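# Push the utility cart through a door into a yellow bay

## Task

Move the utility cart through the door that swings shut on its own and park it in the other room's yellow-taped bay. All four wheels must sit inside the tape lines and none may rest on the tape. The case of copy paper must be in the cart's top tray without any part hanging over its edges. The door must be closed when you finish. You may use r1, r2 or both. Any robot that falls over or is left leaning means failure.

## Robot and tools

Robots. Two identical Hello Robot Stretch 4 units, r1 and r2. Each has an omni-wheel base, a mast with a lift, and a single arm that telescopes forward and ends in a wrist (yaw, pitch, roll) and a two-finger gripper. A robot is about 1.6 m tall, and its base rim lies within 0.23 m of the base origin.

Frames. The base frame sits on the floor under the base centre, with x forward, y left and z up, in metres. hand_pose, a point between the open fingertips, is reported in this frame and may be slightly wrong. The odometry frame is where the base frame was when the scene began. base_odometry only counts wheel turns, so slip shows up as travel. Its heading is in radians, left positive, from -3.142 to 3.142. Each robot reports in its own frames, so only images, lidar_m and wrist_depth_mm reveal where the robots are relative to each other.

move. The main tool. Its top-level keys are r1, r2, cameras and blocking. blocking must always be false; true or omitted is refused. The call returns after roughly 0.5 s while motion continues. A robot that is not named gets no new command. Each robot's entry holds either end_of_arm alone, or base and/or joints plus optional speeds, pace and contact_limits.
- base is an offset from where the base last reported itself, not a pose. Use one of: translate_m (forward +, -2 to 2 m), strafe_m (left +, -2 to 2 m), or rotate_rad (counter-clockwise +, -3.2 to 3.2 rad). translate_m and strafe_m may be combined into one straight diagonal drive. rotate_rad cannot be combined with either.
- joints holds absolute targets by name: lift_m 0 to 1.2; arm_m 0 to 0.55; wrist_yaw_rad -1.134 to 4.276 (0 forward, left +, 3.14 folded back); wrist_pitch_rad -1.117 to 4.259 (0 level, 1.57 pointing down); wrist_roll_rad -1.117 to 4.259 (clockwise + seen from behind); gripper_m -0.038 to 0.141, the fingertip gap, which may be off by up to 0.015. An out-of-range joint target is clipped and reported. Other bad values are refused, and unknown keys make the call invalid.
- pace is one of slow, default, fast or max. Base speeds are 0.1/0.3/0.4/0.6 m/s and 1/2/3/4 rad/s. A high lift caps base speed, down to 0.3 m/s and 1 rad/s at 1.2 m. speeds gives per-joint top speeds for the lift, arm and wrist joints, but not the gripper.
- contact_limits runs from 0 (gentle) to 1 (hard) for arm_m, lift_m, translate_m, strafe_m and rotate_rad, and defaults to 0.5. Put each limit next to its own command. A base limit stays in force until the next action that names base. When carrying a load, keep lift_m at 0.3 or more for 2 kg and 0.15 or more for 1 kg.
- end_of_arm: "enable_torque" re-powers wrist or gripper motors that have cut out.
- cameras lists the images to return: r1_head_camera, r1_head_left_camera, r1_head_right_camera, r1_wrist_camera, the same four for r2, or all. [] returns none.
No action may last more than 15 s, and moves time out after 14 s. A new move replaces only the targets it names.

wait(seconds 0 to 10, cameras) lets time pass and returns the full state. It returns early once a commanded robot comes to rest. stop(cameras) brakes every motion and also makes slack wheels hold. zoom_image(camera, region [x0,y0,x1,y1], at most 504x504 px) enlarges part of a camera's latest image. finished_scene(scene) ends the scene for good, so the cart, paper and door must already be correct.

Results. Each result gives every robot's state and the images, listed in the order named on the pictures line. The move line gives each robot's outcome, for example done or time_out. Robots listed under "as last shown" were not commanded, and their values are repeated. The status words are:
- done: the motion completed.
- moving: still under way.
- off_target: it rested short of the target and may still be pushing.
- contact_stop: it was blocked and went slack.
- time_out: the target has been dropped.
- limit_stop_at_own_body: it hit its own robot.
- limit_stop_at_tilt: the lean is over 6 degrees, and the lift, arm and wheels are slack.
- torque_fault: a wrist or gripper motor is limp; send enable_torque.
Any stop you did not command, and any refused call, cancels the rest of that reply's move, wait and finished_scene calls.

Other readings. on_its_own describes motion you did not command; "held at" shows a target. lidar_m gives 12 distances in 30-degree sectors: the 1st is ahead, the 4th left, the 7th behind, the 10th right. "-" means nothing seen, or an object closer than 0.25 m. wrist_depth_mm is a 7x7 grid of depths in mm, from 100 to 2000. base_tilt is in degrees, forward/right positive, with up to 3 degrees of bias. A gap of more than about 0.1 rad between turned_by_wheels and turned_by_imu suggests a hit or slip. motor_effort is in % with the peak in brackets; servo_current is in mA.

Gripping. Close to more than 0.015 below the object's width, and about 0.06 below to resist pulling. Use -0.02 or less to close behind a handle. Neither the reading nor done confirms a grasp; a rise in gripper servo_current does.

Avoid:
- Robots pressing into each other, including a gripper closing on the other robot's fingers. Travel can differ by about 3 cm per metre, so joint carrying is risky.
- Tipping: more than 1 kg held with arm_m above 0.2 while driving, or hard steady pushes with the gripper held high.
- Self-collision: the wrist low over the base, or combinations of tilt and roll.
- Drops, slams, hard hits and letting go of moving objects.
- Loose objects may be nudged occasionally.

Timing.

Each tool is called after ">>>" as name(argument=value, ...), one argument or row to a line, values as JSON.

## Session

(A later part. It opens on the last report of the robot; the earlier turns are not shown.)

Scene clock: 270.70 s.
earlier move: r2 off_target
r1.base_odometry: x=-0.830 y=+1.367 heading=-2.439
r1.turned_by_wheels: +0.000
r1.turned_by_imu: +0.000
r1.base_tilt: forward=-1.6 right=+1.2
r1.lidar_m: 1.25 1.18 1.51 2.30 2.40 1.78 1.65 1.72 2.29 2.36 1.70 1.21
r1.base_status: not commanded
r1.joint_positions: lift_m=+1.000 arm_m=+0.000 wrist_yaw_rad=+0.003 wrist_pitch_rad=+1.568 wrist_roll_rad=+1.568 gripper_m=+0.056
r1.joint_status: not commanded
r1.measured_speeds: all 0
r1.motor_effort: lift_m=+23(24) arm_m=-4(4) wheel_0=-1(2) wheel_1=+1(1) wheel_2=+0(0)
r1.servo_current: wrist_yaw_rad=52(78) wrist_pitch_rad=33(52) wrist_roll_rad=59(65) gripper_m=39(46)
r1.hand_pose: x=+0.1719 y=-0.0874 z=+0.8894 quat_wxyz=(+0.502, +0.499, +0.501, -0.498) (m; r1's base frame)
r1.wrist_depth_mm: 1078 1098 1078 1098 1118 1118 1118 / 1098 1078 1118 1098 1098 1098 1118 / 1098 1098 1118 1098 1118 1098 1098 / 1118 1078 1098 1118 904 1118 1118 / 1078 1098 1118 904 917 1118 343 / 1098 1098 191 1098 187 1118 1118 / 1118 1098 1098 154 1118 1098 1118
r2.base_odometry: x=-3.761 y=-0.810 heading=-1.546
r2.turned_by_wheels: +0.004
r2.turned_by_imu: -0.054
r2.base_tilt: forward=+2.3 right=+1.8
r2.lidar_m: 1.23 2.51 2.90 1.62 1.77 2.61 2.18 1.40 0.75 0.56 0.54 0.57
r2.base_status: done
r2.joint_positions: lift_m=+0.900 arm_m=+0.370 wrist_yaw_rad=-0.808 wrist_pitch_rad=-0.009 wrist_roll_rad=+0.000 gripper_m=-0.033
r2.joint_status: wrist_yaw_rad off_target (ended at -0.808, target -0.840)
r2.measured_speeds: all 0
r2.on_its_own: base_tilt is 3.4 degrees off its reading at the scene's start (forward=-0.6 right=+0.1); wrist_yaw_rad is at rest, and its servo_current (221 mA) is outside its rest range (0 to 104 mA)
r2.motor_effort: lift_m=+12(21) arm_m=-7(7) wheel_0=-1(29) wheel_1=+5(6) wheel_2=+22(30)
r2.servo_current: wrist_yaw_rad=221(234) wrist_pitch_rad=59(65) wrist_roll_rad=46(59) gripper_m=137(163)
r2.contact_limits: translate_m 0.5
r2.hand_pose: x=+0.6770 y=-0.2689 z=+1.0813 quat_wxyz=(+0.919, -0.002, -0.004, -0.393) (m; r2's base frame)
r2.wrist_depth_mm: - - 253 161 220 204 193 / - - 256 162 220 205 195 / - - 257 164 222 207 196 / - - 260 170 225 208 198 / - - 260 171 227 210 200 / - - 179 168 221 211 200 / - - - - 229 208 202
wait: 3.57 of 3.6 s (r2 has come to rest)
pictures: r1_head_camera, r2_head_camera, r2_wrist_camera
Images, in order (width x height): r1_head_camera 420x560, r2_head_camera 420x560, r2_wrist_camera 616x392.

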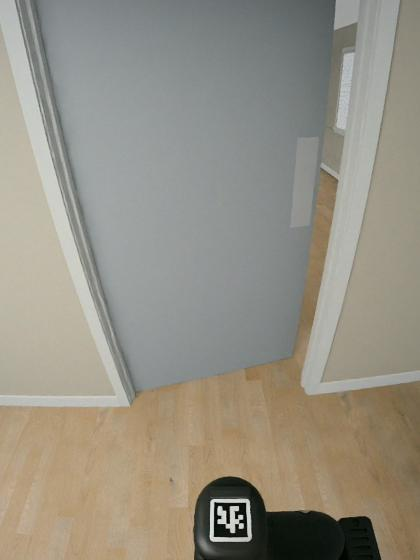

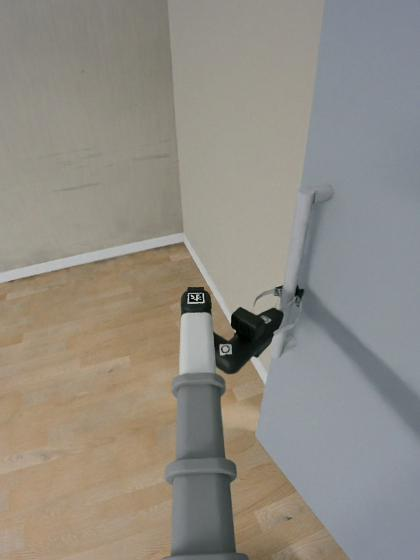

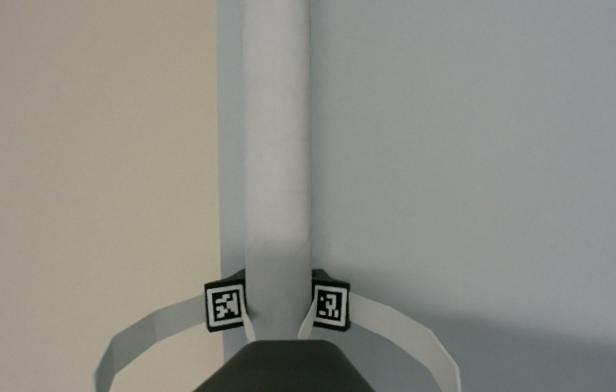

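>>> move(
  blocking=false,
  cameras=["r2_wrist_camera","r1_head_camera","r2_head_camera"],
)

Scene clock: 292.03 s.
r1.base_odometry: x=-0.830 y=+1.367 heading=-2.439
r1.turned_by_wheels: +0.000
r1.turned_by_imu: +0.000
r1.base_tilt: forward=-1.6 right=+1.3
r1.lidar_m: 1.25 1.21 1.48 2.32 2.38 1.76 1.66 1.72 2.27 2.38 1.73 1.22
r1.base_status: not commanded
r1.joint_positions: lift_m=+1.000 arm_m=+0.000 wrist_yaw_rad=+0.003 wrist_pitch_rad=+1.568 wrist_roll_rad=+1.568 gripper_m=+0.056
r1.joint_status: not commanded
r1.measured_speeds: all 0
r1.motor_effort: lift_m=+23(24) arm_m=-3(4) wheel_0=-1(2) wheel_1=+1(1) wheel_2=+0(0)
r1.servo_current: wrist_yaw_rad=39(78) wrist_pitch_rad=39(52) wrist_roll_rad=39(65) gripper_m=39(46)
r1.hand_pose: x=+0.1719 y=-0.0874 z=+0.8894 quat_wxyz=(+0.502, +0.499, +0.501, -0.498) (m; r1's base frame)
r1.wrist_depth_mm: 1118 1098 1118 1098 1098 1118 1098 / 1098 1098 1078 1118 1098 1098 1098 / 1098 1098 1098 1098 1098 1098 1118 / 1098 1078 1118 1098 891 1098 1118 / 1118 1098 1078 904 904 1118 343 / 1098 1098 192 1118 187 1118 1118 / 1098 1078 1098 154 1098 1118 1118
r2.base_odometry: x=-3.761 y=-0.810 heading=-1.547
r2.turned_by_wheels: +0.000
r2.turned_by_imu: +0.000
r2.base_tilt: forward=+2.3 right=+1.8
r2.lidar_m: 1.23 2.51 2.84 1.65 1.76 2.62 2.17 1.38 0.74 0.53 0.53 0.57
r2.base_status: done
r2.joint_positions: lift_m=+0.900 arm_m=+0.370 wrist_yaw_rad=-0.808 wrist_pitch_rad=-0.009 wrist_roll_rad=+0.000 gripper_m=-0.033
r2.joint_status: wrist_yaw_rad off_target (ended at -0.808, target -0.840)
r2.measured_speeds: all 0
r2.on_its_own: base_tilt is 3.4 degrees off its reading at the scene's start (forward=-0.6 right=+0.1); wrist_yaw_rad is at rest, and its servo_current (215 mA) is outside its rest range (0 to 104 mA)
r2.motor_effort: lift_m=+12(21) arm_m=-6(7) wheel_0=-2(29) wheel_1=+5(6) wheel_2=+18(30)
r2.servo_current: wrist_yaw_rad=215(234) wrist_pitch_rad=52(65) wrist_roll_rad=46(59) gripper_m=137(163)
r2.contact_limits: translate_m 0.5
r2.hand_pose: x=+0.6770 y=-0.2689 z=+1.0813 quat_wxyz=(+0.919, -0.002, -0.004, -0.393) (m; r2's base frame)
r2.wrist_depth_mm: - - 254 160 219 204 194 / - - 254 162 221 205 195 / - - 257 163 224 207 196 / - - 259 170 225 208 198 / - - 260 171 227 210 200 / - - 178 168 222 212 201 / - - - - 228 208 202
pictures: r1_head_camera, r2_head_camera, r2_wrist_camera
Images, in order (width x height): r1_head_camera 420x560, r2_head_camera 420x560, r2_wrist_camera 616x392.

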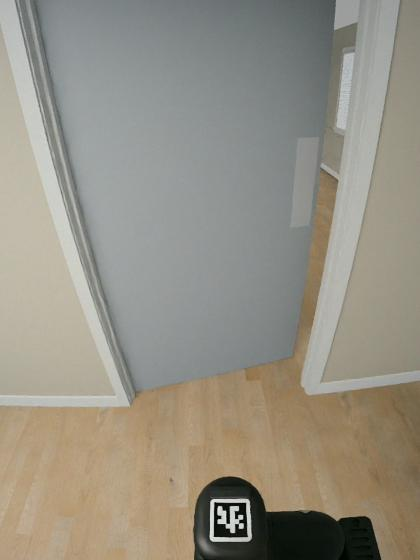

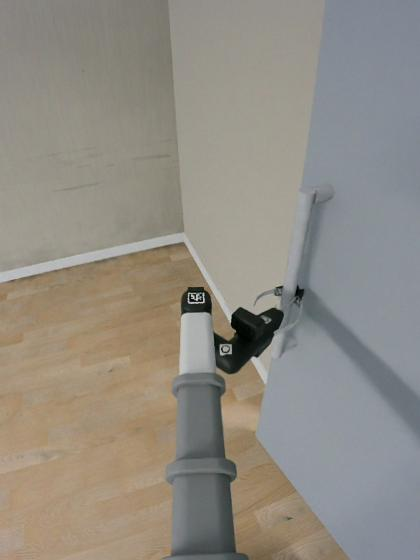

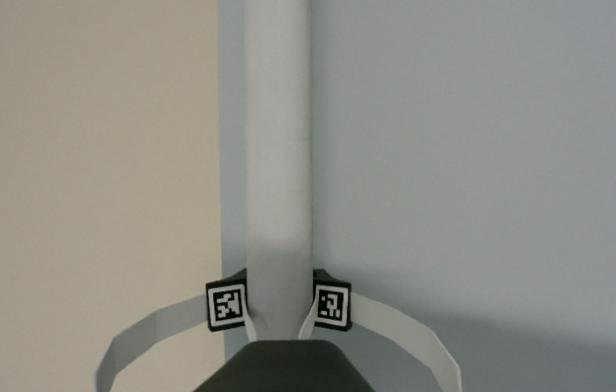

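>>> move(
  blocking=false,
  cameras=[],
  r2={"base":{"translate_m":-0.14,"strafe_m":0.05},"joints":{"wrist_yaw_rad":-0.66},"speeds":{"wrist_yaw_rad":0.1},"pace":"slow"},
)

>>> wait(
  seconds=1.8,
  cameras=["r2_wrist_camera","r1_head_camera"],
)

Scene clock: 313.20 s.
move: r2 moving
r1: as last shown
r1.base_tilt: forward=-1.5 right=+1.3
r1.lidar_m: 1.23 1.17 1.45 2.32 2.35 1.79 1.66 1.70 2.26 2.38 1.70 1.23
r1.motor_effort: lift_m=+23(23) arm_m=-3(4) wheel_0=-1(2) wheel_1=+1(1) wheel_2=+0(0)
r1.servo_current: wrist_yaw_rad=46(65) wrist_pitch_rad=46(46) wrist_roll_rad=46(59) gripper_m=39(52)
r1.wrist_depth_mm: 1098 1098 1118 1098 1118 1118 1078 / 1078 1098 1098 1118 1098 1118 1118 / 1078 1098 1098 1098 1098 1118 1078 / 1098 1098 1098 1098 917 1118 1118 / 1098 1118 1118 891 891 1118 342 / 1098 1118 191 1098 187 1118 1118 / 1118 1098 1118 153 1118 1098 1118
r2.base_odometry: x=-3.757 y=-0.797 heading=-1.546
r2.turned_by_wheels: +0.001
r2.turned_by_imu: -0.015
r2.base_tilt: forward=+2.6 right=+2.0
r2.lidar_m: 1.20 2.42 2.84 1.63 1.67 2.63 2.19 1.44 0.75 0.55 0.54 0.57
r2.base_status: translate_m moving; strafe_m moving
r2.joint_positions: lift_m=+0.900 arm_m=+0.370 wrist_yaw_rad=-0.775 wrist_pitch_rad=-0.009 wrist_roll_rad=+0.000 gripper_m=-0.033
r2.joint_status: wrist_yaw_rad moving
r2.measured_speeds: translate_m=-0.048 strafe_m=+0.018 rotate_rad=+0.003 lift_m=+0.000 arm_m=+0.000 wrist_yaw_rad=+0.107 wrist_pitch_rad=+0.000 wrist_roll_rad=+0.000
r2.on_its_own: base_tilt is 3.7 degrees off its reading at the scene's start (forward=-0.6 right=+0.1)
r2.motor_effort: lift_m=+12(13) arm_m=-7(7) wheel_0=-12(13) wheel_1=-6(6) wheel_2=+22(23)
r2.servo_current: wrist_yaw_rad=91(228) wrist_pitch_rad=52(59) wrist_roll_rad=52(52) gripper_m=137(150)
r2.hand_pose: x=+0.6861 y=-0.2642 z=+1.0813 quat_wxyz=(+0.926, -0.002, -0.004, -0.378) (m; r2's base frame)
r2.wrist_depth_mm: - - 255 161 217 201 191 / - - 168 162 220 204 193 / - - 171 164 221 205 195 / - - 176 171 223 206 196 / - - 260 172 226 209 197 / - - 178 167 220 210 198 / - - - - 227 207 200
pictures: none
No camera images: "cameras" was empty.

Scene clock: 315.00 s.
earlier move: r2 contact_stop
r1.base_odometry: x=-0.830 y=+1.367 heading=-2.439
r1.turned_by_wheels: +0.000
r1.turned_by_imu: +0.000
r1.base_tilt: forward=-1.6 right=+1.3
r1.lidar_m: 1.25 1.19 1.47 2.31 2.38 1.78 1.66 1.72 2.26 2.37 1.70 1.21
r1.base_status: not commanded
r1.joint_positions: lift_m=+1.000 arm_m=+0.000 wrist_yaw_rad=+0.003 wrist_pitch_rad=+1.568 wrist_roll_rad=+1.568 gripper_m=+0.056
r1.joint_status: not commanded
r1.measured_speeds: all 0
r1.motor_effort: lift_m=+23(24) arm_m=-4(4) wheel_0=-1(2) wheel_1=+1(2) wheel_2=+0(0)
r1.servo_current: wrist_yaw_rad=65(65) wrist_pitch_rad=33(46) wrist_roll_rad=52(72) gripper_m=46(52)
r1.hand_pose: x=+0.1719 y=-0.0874 z=+0.8894 quat_wxyz=(+0.502, +0.499, +0.501, -0.498) (m; r1's base frame)
r1.wrist_depth_mm: 1098 1098 1098 1118 1098 1098 1118 / 1118 1078 1098 1118 1118 1138 1118 / 1098 1098 1098 1118 1098 1098 1118 / 1098 1098 1118 1098 891 1118 1098 / 1118 1098 1098 904 891 1118 342 / 1098 1078 193 1118 187 1118 1098 / 1098 1098 1098 153 1098 1078 1118
r2.base_odometry: x=-3.778 y=-0.843 heading=-1.543
r2.turned_by_wheels: +0.003
r2.turned_by_imu: -0.039
r2.base_tilt: forward=-0.6 right=+0.1
r2.lidar_m: 1.22 2.55 2.80 1.69 1.62 2.76 2.20 1.68 0.85 0.63 0.58 0.61
r2.base_status: translate_m contact_stop; strafe_m contact_stop
r2.joint_positions: lift_m=+0.900 arm_m=+0.370 wrist_yaw_rad=-0.647 wrist_pitch_rad=+0.004 wrist_roll_rad=+0.000 gripper_m=-0.034
r2.joint_status: all done
r2.measured_speeds: translate_m=+0.033 strafe_m=-0.011 rotate_rad=+0.038 lift_m=+0.000 arm_m=+0.000 wrist_yaw_rad=+0.000 wrist_pitch_rad=+0.000 wrist_roll_rad=+0.000
r2.on_its_own: the wheels are slack since a contact_stop
r2.motor_effort: lift_m=+19(20) arm_m=-6(8) wheel_0=-2(16) wheel_1=+1(6) wheel_2=+0(32)
r2.servo_current: wrist_yaw_rad=85(228) wrist_pitch_rad=46(59) wrist_roll_rad=39(59) gripper_m=117(150)
r2.hand_pose: x=+0.7185 y=-0.2436 z=+1.0768 quat_wxyz=(+0.948, +0.001, +0.002, -0.318) (m; r2's base frame)
r2.wrist_depth_mm: - - - 161 218 200 188 / - - 262 162 220 201 190 / - - 263 163 221 204 190 / - - 266 164 223 204 191 / - - 268 166 226 206 192 / - - 183 168 181 206 194 / - - - - 226 203 193
wait: 1.80 s; no rest
pictures: r1_head_camera, r2_wrist_camera
Images, in order (width x height): r1_head_camera 420x560, r2_wrist_camera 616x392.

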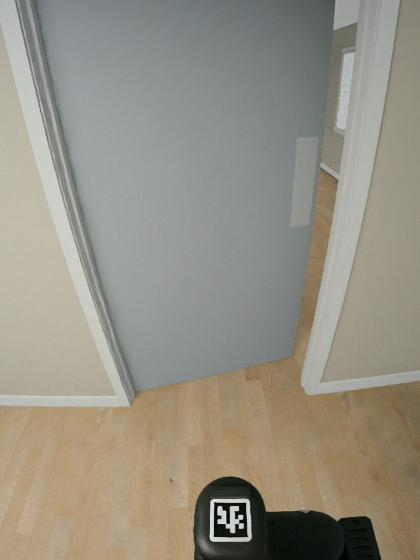

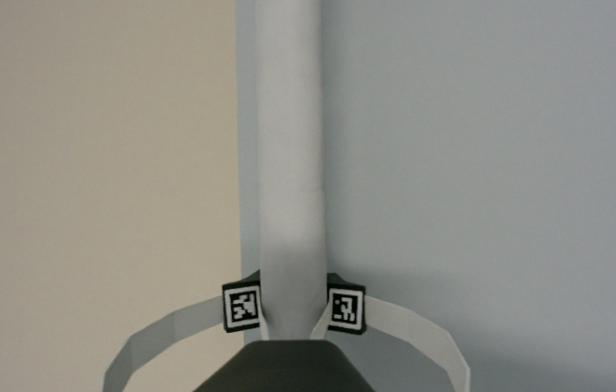

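>>> move(
  blocking=false,
  cameras=["r2_head_camera"],
)

>>> zoom_image(
  camera="r2_head_camera",
  region=[180, 160, 380, 460],
)

Scene clock: 331.17 s.
earlier move: r2 contact_stop
r1.base_odometry: x=-0.830 y=+1.367 heading=-2.439
r1.turned_by_wheels: +0.000
r1.turned_by_imu: -0.001
r1.base_tilt: forward=-1.6 right=+1.3
r1.lidar_m: 1.16 1.21 1.47 2.32 2.40 1.76 1.66 1.72 2.27 2.37 1.71 1.22
r1.base_status: not commanded
r1.joint_positions: lift_m=+1.000 arm_m=+0.000 wrist_yaw_rad=+0.003 wrist_pitch_rad=+1.568 wrist_roll_rad=+1.568 gripper_m=+0.056
r1.joint_status: not commanded
r1.measured_speeds: all 0
r1.motor_effort: lift_m=+23(24) arm_m=-3(4) wheel_0=-1(2) wheel_1=+1(2) wheel_2=+0(0)
r1.servo_current: wrist_yaw_rad=65(72) wrist_pitch_rad=52(52) wrist_roll_rad=39(72) gripper_m=39(52)
r1.hand_pose: x=+0.1719 y=-0.0874 z=+0.8894 quat_wxyz=(+0.502, +0.499, +0.501, -0.498) (m; r1's base frame)
r1.wrist_depth_mm: 1098 1098 1098 1138 1118 1098 1098 / 1098 1098 1118 1118 1118 1098 1098 / 1118 1118 1098 1118 1118 1098 1118 / 1098 1118 1098 1118 891 1118 1118 / 1098 1098 1118 891 891 1098 343 / 1098 1078 192 1098 187 1098 1118 / 1118 1098 1098 154 1098 1098 1098
r2.base_odometry: x=-3.874 y=-0.964 heading=-1.647
r2.turned_by_wheels: -0.104
r2.turned_by_imu: -0.100
r2.base_tilt: forward=-0.7 right=+0.0
r2.lidar_m: 0.84 2.46 2.64 2.03 1.74 3.08 2.34 1.77 0.74 0.55 0.53 0.58
r2.base_status: translate_m contact_stop (by the wheels' count: +0.155 of -0.140); strafe_m contact_stop (by the wheels' count: -0.112 of +0.050)
r2.joint_positions: lift_m=+0.900 arm_m=+0.370 wrist_yaw_rad=-0.647 wrist_pitch_rad=+0.004 wrist_roll_rad=+0.000 gripper_m=-0.034
r2.joint_status: all done
r2.measured_speeds: all 0
r2.on_its_own: the wheels are slack since a contact_stop
r2.motor_effort: lift_m=+19(20) arm_m=-6(8) wheel_0=+0(16) wheel_1=+0(6) wheel_2=+0(32)
r2.servo_current: wrist_yaw_rad=59(228) wrist_pitch_rad=39(59) wrist_roll_rad=46(65) gripper_m=117(150)
r2.hand_pose: x=+0.7185 y=-0.2436 z=+1.0768 quat_wxyz=(+0.948, +0.001, +0.002, -0.318) (m; r2's base frame)
r2.wrist_depth_mm: 399 332 267 162 215 191 178 / 404 332 270 163 216 193 179 / 418 338 272 164 217 195 180 / 424 340 276 165 219 199 181 / 430 345 278 166 222 197 182 / 439 349 183 167 179 195 184 / 433 355 283 - 220 193 184
pictures: r2_head_camera
Images, in order (width x height): r2_head_camera 420x560.

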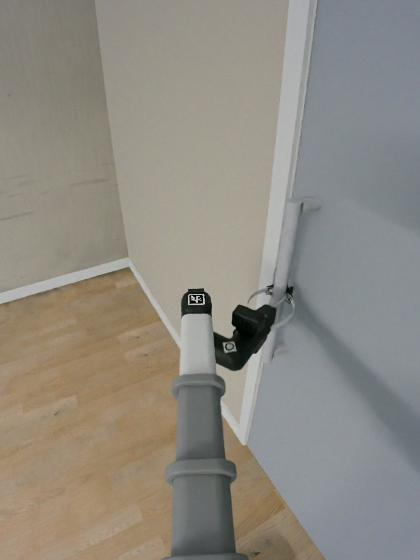

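Scaled by 1.680 from the camera's 420x560 image, which has a finer 1200x1600 frame.

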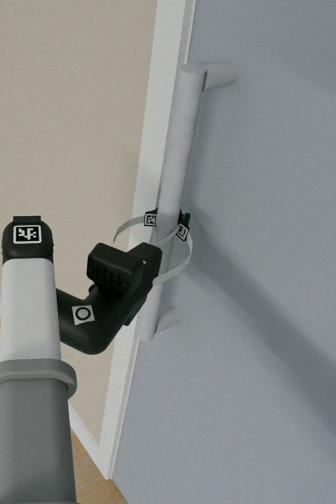

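>>> move(
  blocking=false,
  cameras=[],
  r2={"base":{"translate_m":-0.234,"strafe_m":0.253},"contact_limits":{"translate_m":0.9},"joints":{"wrist_yaw_rad":-0.647},"pace":"slow"},
)

>>> wait(
  seconds=2.0,
  cameras=[],
)

>>> wait(
  seconds=2.0,
  cameras=["r2_wrist_camera","r1_head_camera"],
)

Scene clock: 375.30 s.
move: r2 moving
r1: as last shown
r1.turned_by_imu: +0.000
r1.lidar_m: 1.18 1.20 1.49 2.31 2.39 1.77 1.67 1.73 2.28 2.39 1.72 1.21
r1.motor_effort: lift_m=+23(23) arm_m=-4(4) wheel_0=-1(2) wheel_1=+1(1) wheel_2=+0(0)
r1.servo_current: wrist_yaw_rad=33(65) wrist_pitch_rad=46(52) wrist_roll_rad=33(65) gripper_m=46(46)
r1.wrist_depth_mm: 1098 1078 1118 1098 1118 1118 1118 / 1098 1118 1118 1098 1118 1098 1098 / 1098 1118 1098 1098 1118 1138 1118 / 1118 1118 1098 1098 891 1138 1118 / 1078 1098 1098 904 891 1098 343 / 1078 1098 191 1078 187 1098 1118 / 1078 1118 1098 154 1118 1118 1138
r2.base_odometry: x=-3.864 y=-0.956 heading=-1.647
r2.turned_by_wheels: +0.000
r2.turned_by_imu: -0.011
r2.base_tilt: forward=-0.4 right=+0.3
r2.lidar_m: 0.80 2.46 2.61 3.72 1.78 3.12 2.36 1.88 0.77 0.57 0.54 0.55
r2.base_status: translate_m moving; strafe_m moving
r2.joint_positions: lift_m=+0.900 arm_m=+0.370 wrist_yaw_rad=-0.635 wrist_pitch_rad=+0.004 wrist_roll_rad=+0.000 gripper_m=-0.034
r2.joint_status: wrist_yaw_rad moving
r2.measured_speeds: translate_m=-0.034 strafe_m=+0.037 rotate_rad=-0.001 lift_m=+0.000 arm_m=+0.000 wrist_yaw_rad=+0.016 wrist_pitch_rad=+0.000 wrist_roll_rad=+0.000
r2.motor_effort: lift_m=+19(19) arm_m=-7(7) wheel_0=-19(19) wheel_1=+5(5) wheel_2=+13(14)
r2.servo_current: wrist_yaw_rad=65(85) wrist_pitch_rad=39(46) wrist_roll_rad=46(52) gripper_m=117(124)
r2.contact_limits: translate_m 0.9
r2.hand_pose: x=+0.7214 y=-0.2414 z=+1.0768 quat_wxyz=(+0.950, +0.001, +0.002, -0.312) (m; r2's base frame)
r2.wrist_depth_mm: 410 336 272 162 216 193 178 / 424 342 273 163 216 193 179 / 427 345 278 164 219 195 180 / 436 347 278 165 220 200 182 / 439 349 277 166 222 197 182 / 439 355 186 167 179 195 183 / 442 353 289 - 220 193 184
pictures: none
No camera images: "cameras" was empty.

Scene clock: 377.30 s.
earlier move: r2 moving
r1.base_odometry: x=-0.830 y=+1.367 heading=-2.439
r1.turned_by_wheels: +0.000
r1.turned_by_imu: +0.000
r1.base_tilt: forward=-1.6 right=+1.3
r1.lidar_m: 1.26 1.17 1.49 2.31 2.38 1.79 1.66 1.73 2.27 2.35 1.70 1.22
r1.base_status: not commanded
r1.joint_positions: lift_m=+1.000 arm_m=+0.000 wrist_yaw_rad=+0.003 wrist_pitch_rad=+1.568 wrist_roll_rad=+1.568 gripper_m=+0.056
r1.joint_status: not commanded
r1.measured_speeds: all 0
r1.motor_effort: lift_m=+23(24) arm_m=-4(4) wheel_0=-1(2) wheel_1=+1(1) wheel_2=+0(0)
r1.servo_current: wrist_yaw_rad=52(72) wrist_pitch_rad=46(52) wrist_roll_rad=65(65) gripper_m=39(46)
r1.hand_pose: x=+0.1719 y=-0.0874 z=+0.8894 quat_wxyz=(+0.502, +0.499, +0.501, -0.498) (m; r1's base frame)
r1.wrist_depth_mm: 1118 1098 1098 1118 1118 1098 1118 / 1078 1098 1098 1078 1118 1138 1118 / 1098 1118 1118 1098 1098 1118 1118 / 1098 1098 1098 1118 904 1098 1098 / 1118 1118 1118 891 917 1098 343 / 1098 1098 192 1098 188 1118 1098 / 1078 1098 1118 153 1118 1138 1098
r2.base_odometry: x=-3.716 y=-0.839 heading=-1.645
r2.turned_by_wheels: +0.002
r2.turned_by_imu: -0.048
r2.base_tilt: forward=-0.1 right=+0.4
r2.lidar_m: 0.73 2.47 2.59 3.53 1.55 3.22 2.36 2.25 1.08 0.72 0.64 0.64
r2.base_status: translate_m moving; strafe_m moving
r2.joint_positions: lift_m=+0.900 arm_m=+0.370 wrist_yaw_rad=-0.617 wrist_pitch_rad=-0.002 wrist_roll_rad=+0.000 gripper_m=-0.034
r2.joint_status: wrist_yaw_rad off_target (ended at -0.622, target -0.647)
r2.measured_speeds: translate_m=-0.067 strafe_m=+0.073 rotate_rad=-0.002 lift_m=+0.000 arm_m=+0.000 wrist_yaw_rad=+0.000 wrist_pitch_rad=+0.018 wrist_roll_rad=+0.000
r2.motor_effort: lift_m=+16(19) arm_m=-7(7) wheel_0=-6(21) wheel_1=+5(6) wheel_2=+23(33)
r2.servo_current: wrist_yaw_rad=202(208) wrist_pitch_rad=39(52) wrist_roll_rad=39(65) gripper_m=117(124)
r2.contact_limits: translate_m 0.9
r2.hand_pose: x=+0.7257 y=-0.2382 z=+1.0789 quat_wxyz=(+0.953, +0.000, -0.001, -0.304) (m; r2's base frame)
r2.wrist_depth_mm: - - 254 171 220 206 195 / - - 257 164 223 206 197 / - - 258 165 224 208 197 / - - 262 171 227 210 200 / - - 259 171 227 211 200 / - - 179 167 221 212 202 / - - - - 229 209 203
wait: 2.00 s; no rest
pictures: none
No camera images: "cameras" was empty.

Scene clock: 379.30 s.
earlier move: r2 moving
r1.base_odometry: x=-0.830 y=+1.367 heading=-2.439
r1.turned_by_wheels: +0.000
r1.turned_by_imu: +0.000
r1.base_tilt: forward=-1.6 right=+1.3
r1.lidar_m: 1.28 1.20 1.46 2.32 2.37 1.78 1.67 1.72 2.27 2.38 1.72 1.21
r1.base_status: not commanded
r1.joint_positions: lift_m=+1.000 arm_m=+0.000 wrist_yaw_rad=+0.003 wrist_pitch_rad=+1.568 wrist_roll_rad=+1.568 gripper_m=+0.056
r1.joint_status: not commanded
r1.measured_speeds: all 0
r1.motor_effort: lift_m=+23(24) arm_m=-4(4) wheel_0=-1(2) wheel_1=+1(1) wheel_2=+0(0)
r1.servo_current: wrist_yaw_rad=59(72) wrist_pitch_rad=39(52) wrist_roll_rad=46(65) gripper_m=46(52)
r1.hand_pose: x=+0.1719 y=-0.0874 z=+0.8894 quat_wxyz=(+0.502, +0.499, +0.501, -0.498) (m; r1's base frame)
r1.wrist_depth_mm: 1118 1118 1098 1118 1118 1118 1098 / 1098 1138 1098 1098 1078 1098 1118 / 1098 1078 1098 1118 1098 1118 1098 / 1078 1118 1098 1078 904 1098 1098 / 1098 1078 1118 891 891 1098 343 / 1098 1118 192 1098 187 1118 1138 / 1118 1098 1118 153 1118 1118 1098
r2.base_odometry: x=-3.604 y=-0.750 heading=-1.647
r2.turned_by_wheels: -0.001
r2.turned_by_imu: -0.006
r2.base_tilt: forward=-0.6 right=+0.1
r2.lidar_m: 0.72 2.51 2.62 1.67 1.41 3.18 2.33 2.22 1.31 0.88 0.72 0.69
r2.base_status: translate_m moving; strafe_m moving
r2.joint_positions: lift_m=+0.900 arm_m=+0.370 wrist_yaw_rad=-0.617 wrist_pitch_rad=+0.002 wrist_roll_rad=+0.000 gripper_m=-0.034
r2.joint_status: wrist_yaw_rad off_target (ended at -0.622, target -0.647)
r2.measured_speeds: all 0
r2.motor_effort: lift_m=+17(19) arm_m=-6(7) wheel_0=-9(21) wheel_1=+2(12) wheel_2=+15(33)
r2.servo_current: wrist_yaw_rad=202(215) wrist_pitch_rad=33(52) wrist_roll_rad=46(65) gripper_m=117(124)
r2.contact_limits: translate_m 0.9
r2.hand_pose: x=+0.7257 y=-0.2382 z=+1.0777 quat_wxyz=(+0.953, +0.000, +0.001, -0.304) (m; r2's base frame)
r2.wrist_depth_mm: - - 247 163 230 224 217 / - - 248 164 232 225 220 / - - 251 165 234 227 222 / - - 251 167 235 229 223 / - - 254 167 237 229 224 / - - 181 167 181 230 225 / - - 258 - 239 229 226
wait: 2.00 s; no rest
pictures: r1_head_camera, r2_wrist_camera
Images, in order (width x height): r1_head_camera 420x560, r2_wrist_camera 616x392.

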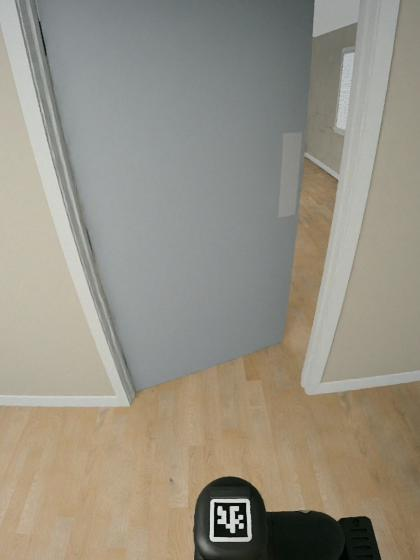

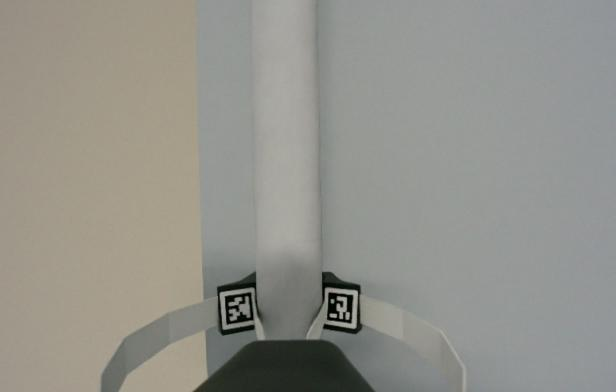

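>>> move(
  blocking=false,
  cameras=[],
  r2={"base":{"translate_m":-0.26,"strafe_m":0.05},"contact_limits":{"translate_m":0.9},"joints":{"wrist_yaw_rad":-0.42},"speeds":{"wrist_yaw_rad":0.09},"pace":"slow"},
)

>>> wait(
  seconds=4,
  cameras=["r2_wrist_camera","r1_head_camera"],
)

Scene clock: 385.70 s.
earlier move: r2 done
move: r2 moving
r1: as last shown
r1.base_tilt: forward=-1.6 right=+1.2
r1.lidar_m: 1.27 1.20 1.49 2.32 2.35 1.78 1.65 1.71 2.28 2.37 1.69 1.24
r1.motor_effort: lift_m=+23(24) arm_m=-4(4) wheel_0=-2(2) wheel_1=+1(1) wheel_2=+0(0)
r1.servo_current: wrist_yaw_rad=52(65) wrist_pitch_rad=33(46) wrist_roll_rad=46(65) gripper_m=46(46)
r1.wrist_depth_mm: 1098 1098 1098 1118 1118 1098 1098 / 1118 1098 1078 1098 1078 1118 1118 / 1118 1118 1098 1098 1098 1078 1118 / 1098 1098 1078 1118 904 1098 1118 / 1118 1118 1098 904 904 1118 345 / 1098 1118 192 1078 187 1098 1118 / 1078 1098 1098 153 1098 1098 1118
r2.base_odometry: x=-3.601 y=-0.738 heading=-1.646
r2.turned_by_wheels: +0.000
r2.turned_by_imu: +0.000
r2.base_tilt: forward=-0.6 right=+0.1
r2.lidar_m: 0.74 2.51 2.64 1.63 1.41 3.21 2.33 2.22 1.30 0.90 0.70 0.69
r2.base_status: translate_m moving; strafe_m moving
r2.joint_positions: lift_m=+0.900 arm_m=+0.370 wrist_yaw_rad=-0.594 wrist_pitch_rad=+0.002 wrist_roll_rad=+0.000 gripper_m=-0.034
r2.joint_status: wrist_yaw_rad moving
r2.measured_speeds: translate_m=-0.049 strafe_m=+0.009 rotate_rad=+0.000 lift_m=+0.000 arm_m=+0.000 wrist_yaw_rad=+0.099 wrist_pitch_rad=+0.000 wrist_roll_rad=+0.000
r2.motor_effort: lift_m=+16(17) arm_m=-7(7) wheel_0=-13(14) wheel_1=-6(8) wheel_2=+19(20)
r2.servo_current: wrist_yaw_rad=52(176) wrist_pitch_rad=39(46) wrist_roll_rad=46(52) gripper_m=111(124)
r2.contact_limits: translate_m 0.9
r2.hand_pose: x=+0.7311 y=-0.2339 z=+1.0777 quat_wxyz=(+0.956, +0.000, +0.001, -0.293) (m; r2's base frame)
r2.wrist_depth_mm: - - 247 163 230 223 216 / - - 247 164 232 224 217 / - - 250 165 234 225 220 / - - 251 166 235 227 222 / - - 254 166 236 228 222 / - - 181 167 181 229 224 / - - - - 239 228 225
pictures: none
No camera images: "cameras" was empty.

Scene clock: 389.10 s.
earlier move: r2 off_target
r1.base_odometry: x=-0.830 y=+1.367 heading=-2.439
r1.turned_by_wheels: +0.000
r1.turned_by_imu: +0.000
r1.base_tilt: forward=-1.6 right=+1.3
r1.lidar_m: 1.38 1.18 1.50 2.32 2.37 1.78 1.68 1.72 2.25 2.37 1.70 1.22
r1.base_status: not commanded
r1.joint_positions: lift_m=+1.000 arm_m=+0.000 wrist_yaw_rad=+0.003 wrist_pitch_rad=+1.568 wrist_roll_rad=+1.568 gripper_m=+0.056
r1.joint_status: not commanded
r1.measured_speeds: all 0
r1.motor_effort: lift_m=+23(24) arm_m=-3(4) wheel_0=-1(2) wheel_1=+1(1) wheel_2=+0(0)
r1.servo_current: wrist_yaw_rad=46(78) wrist_pitch_rad=46(52) wrist_roll_rad=59(65) gripper_m=39(46)
r1.hand_pose: x=+0.1719 y=-0.0874 z=+0.8894 quat_wxyz=(+0.502, +0.499, +0.501, -0.498) (m; r1's base frame)
r1.wrist_depth_mm: 1118 1118 1118 1098 1118 1118 1138 / 1078 1098 1118 1138 1138 1098 1118 / 1118 1078 1118 1118 1118 1118 1098 / 1098 1078 1118 1118 891 1118 1098 / 1098 1098 1098 891 904 1118 343 / 1118 1118 192 1118 188 1118 1118 / 1118 1098 1118 153 1118 1098 1118
r2.base_odometry: x=-3.535 y=-0.495 heading=-1.643
r2.turned_by_wheels: +0.004
r2.turned_by_imu: +0.009
r2.base_tilt: forward=-0.6 right=+0.0
r2.lidar_m: 0.73 2.71 2.84 1.35 1.26 2.90 2.13 2.03 1.54 1.11 0.82 0.78
r2.base_status: done
r2.joint_positions: lift_m=+0.900 arm_m=+0.370 wrist_yaw_rad=-0.393 wrist_pitch_rad=+0.002 wrist_roll_rad=+0.000 gripper_m=-0.034
r2.joint_status: wrist_yaw_rad off_target (ended at -0.393, target -0.420)
r2.measured_speeds: all 0
r2.on_its_own: wrist_yaw_rad is at rest, and its servo_current (176 mA) is outside its rest range (0 to 104 mA)
r2.motor_effort: lift_m=+17(17) arm_m=-7(7) wheel_0=+12(17) wheel_1=+3(9) wheel_2=+31(33)
r2.servo_current: wrist_yaw_rad=176(182) wrist_pitch_rad=39(46) wrist_roll_rad=39(59) gripper_m=117(124)
r2.contact_limits: translate_m 0.9
r2.hand_pose: x=+0.7741 y=-0.1911 z=+1.0777 quat_wxyz=(+0.981, +0.000, +0.001, -0.195) (m; r2's base frame)
r2.wrist_depth_mm: - - 244 231 228 220 214 / - - 247 236 230 221 216 / - - 248 236 231 224 216 / - - 250 237 233 225 219 / - - 251 169 236 226 220 / - - 176 179 233 227 221 / - 143 256 - 237 228 223
wait: 3.40 of 4 s (r2 has come to rest)
pictures: r1_head_camera, r2_wrist_camera
Images, in order (width x height): r1_head_camera 420x560, r2_wrist_camera 616x392.

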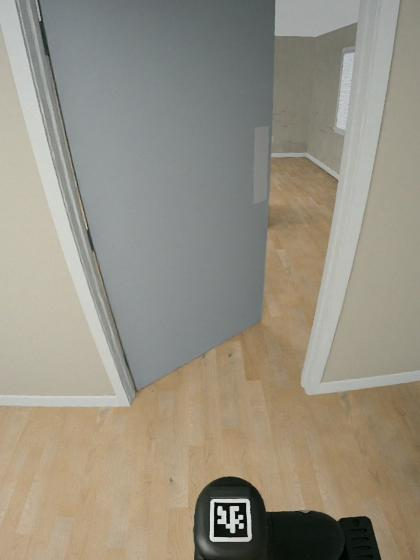

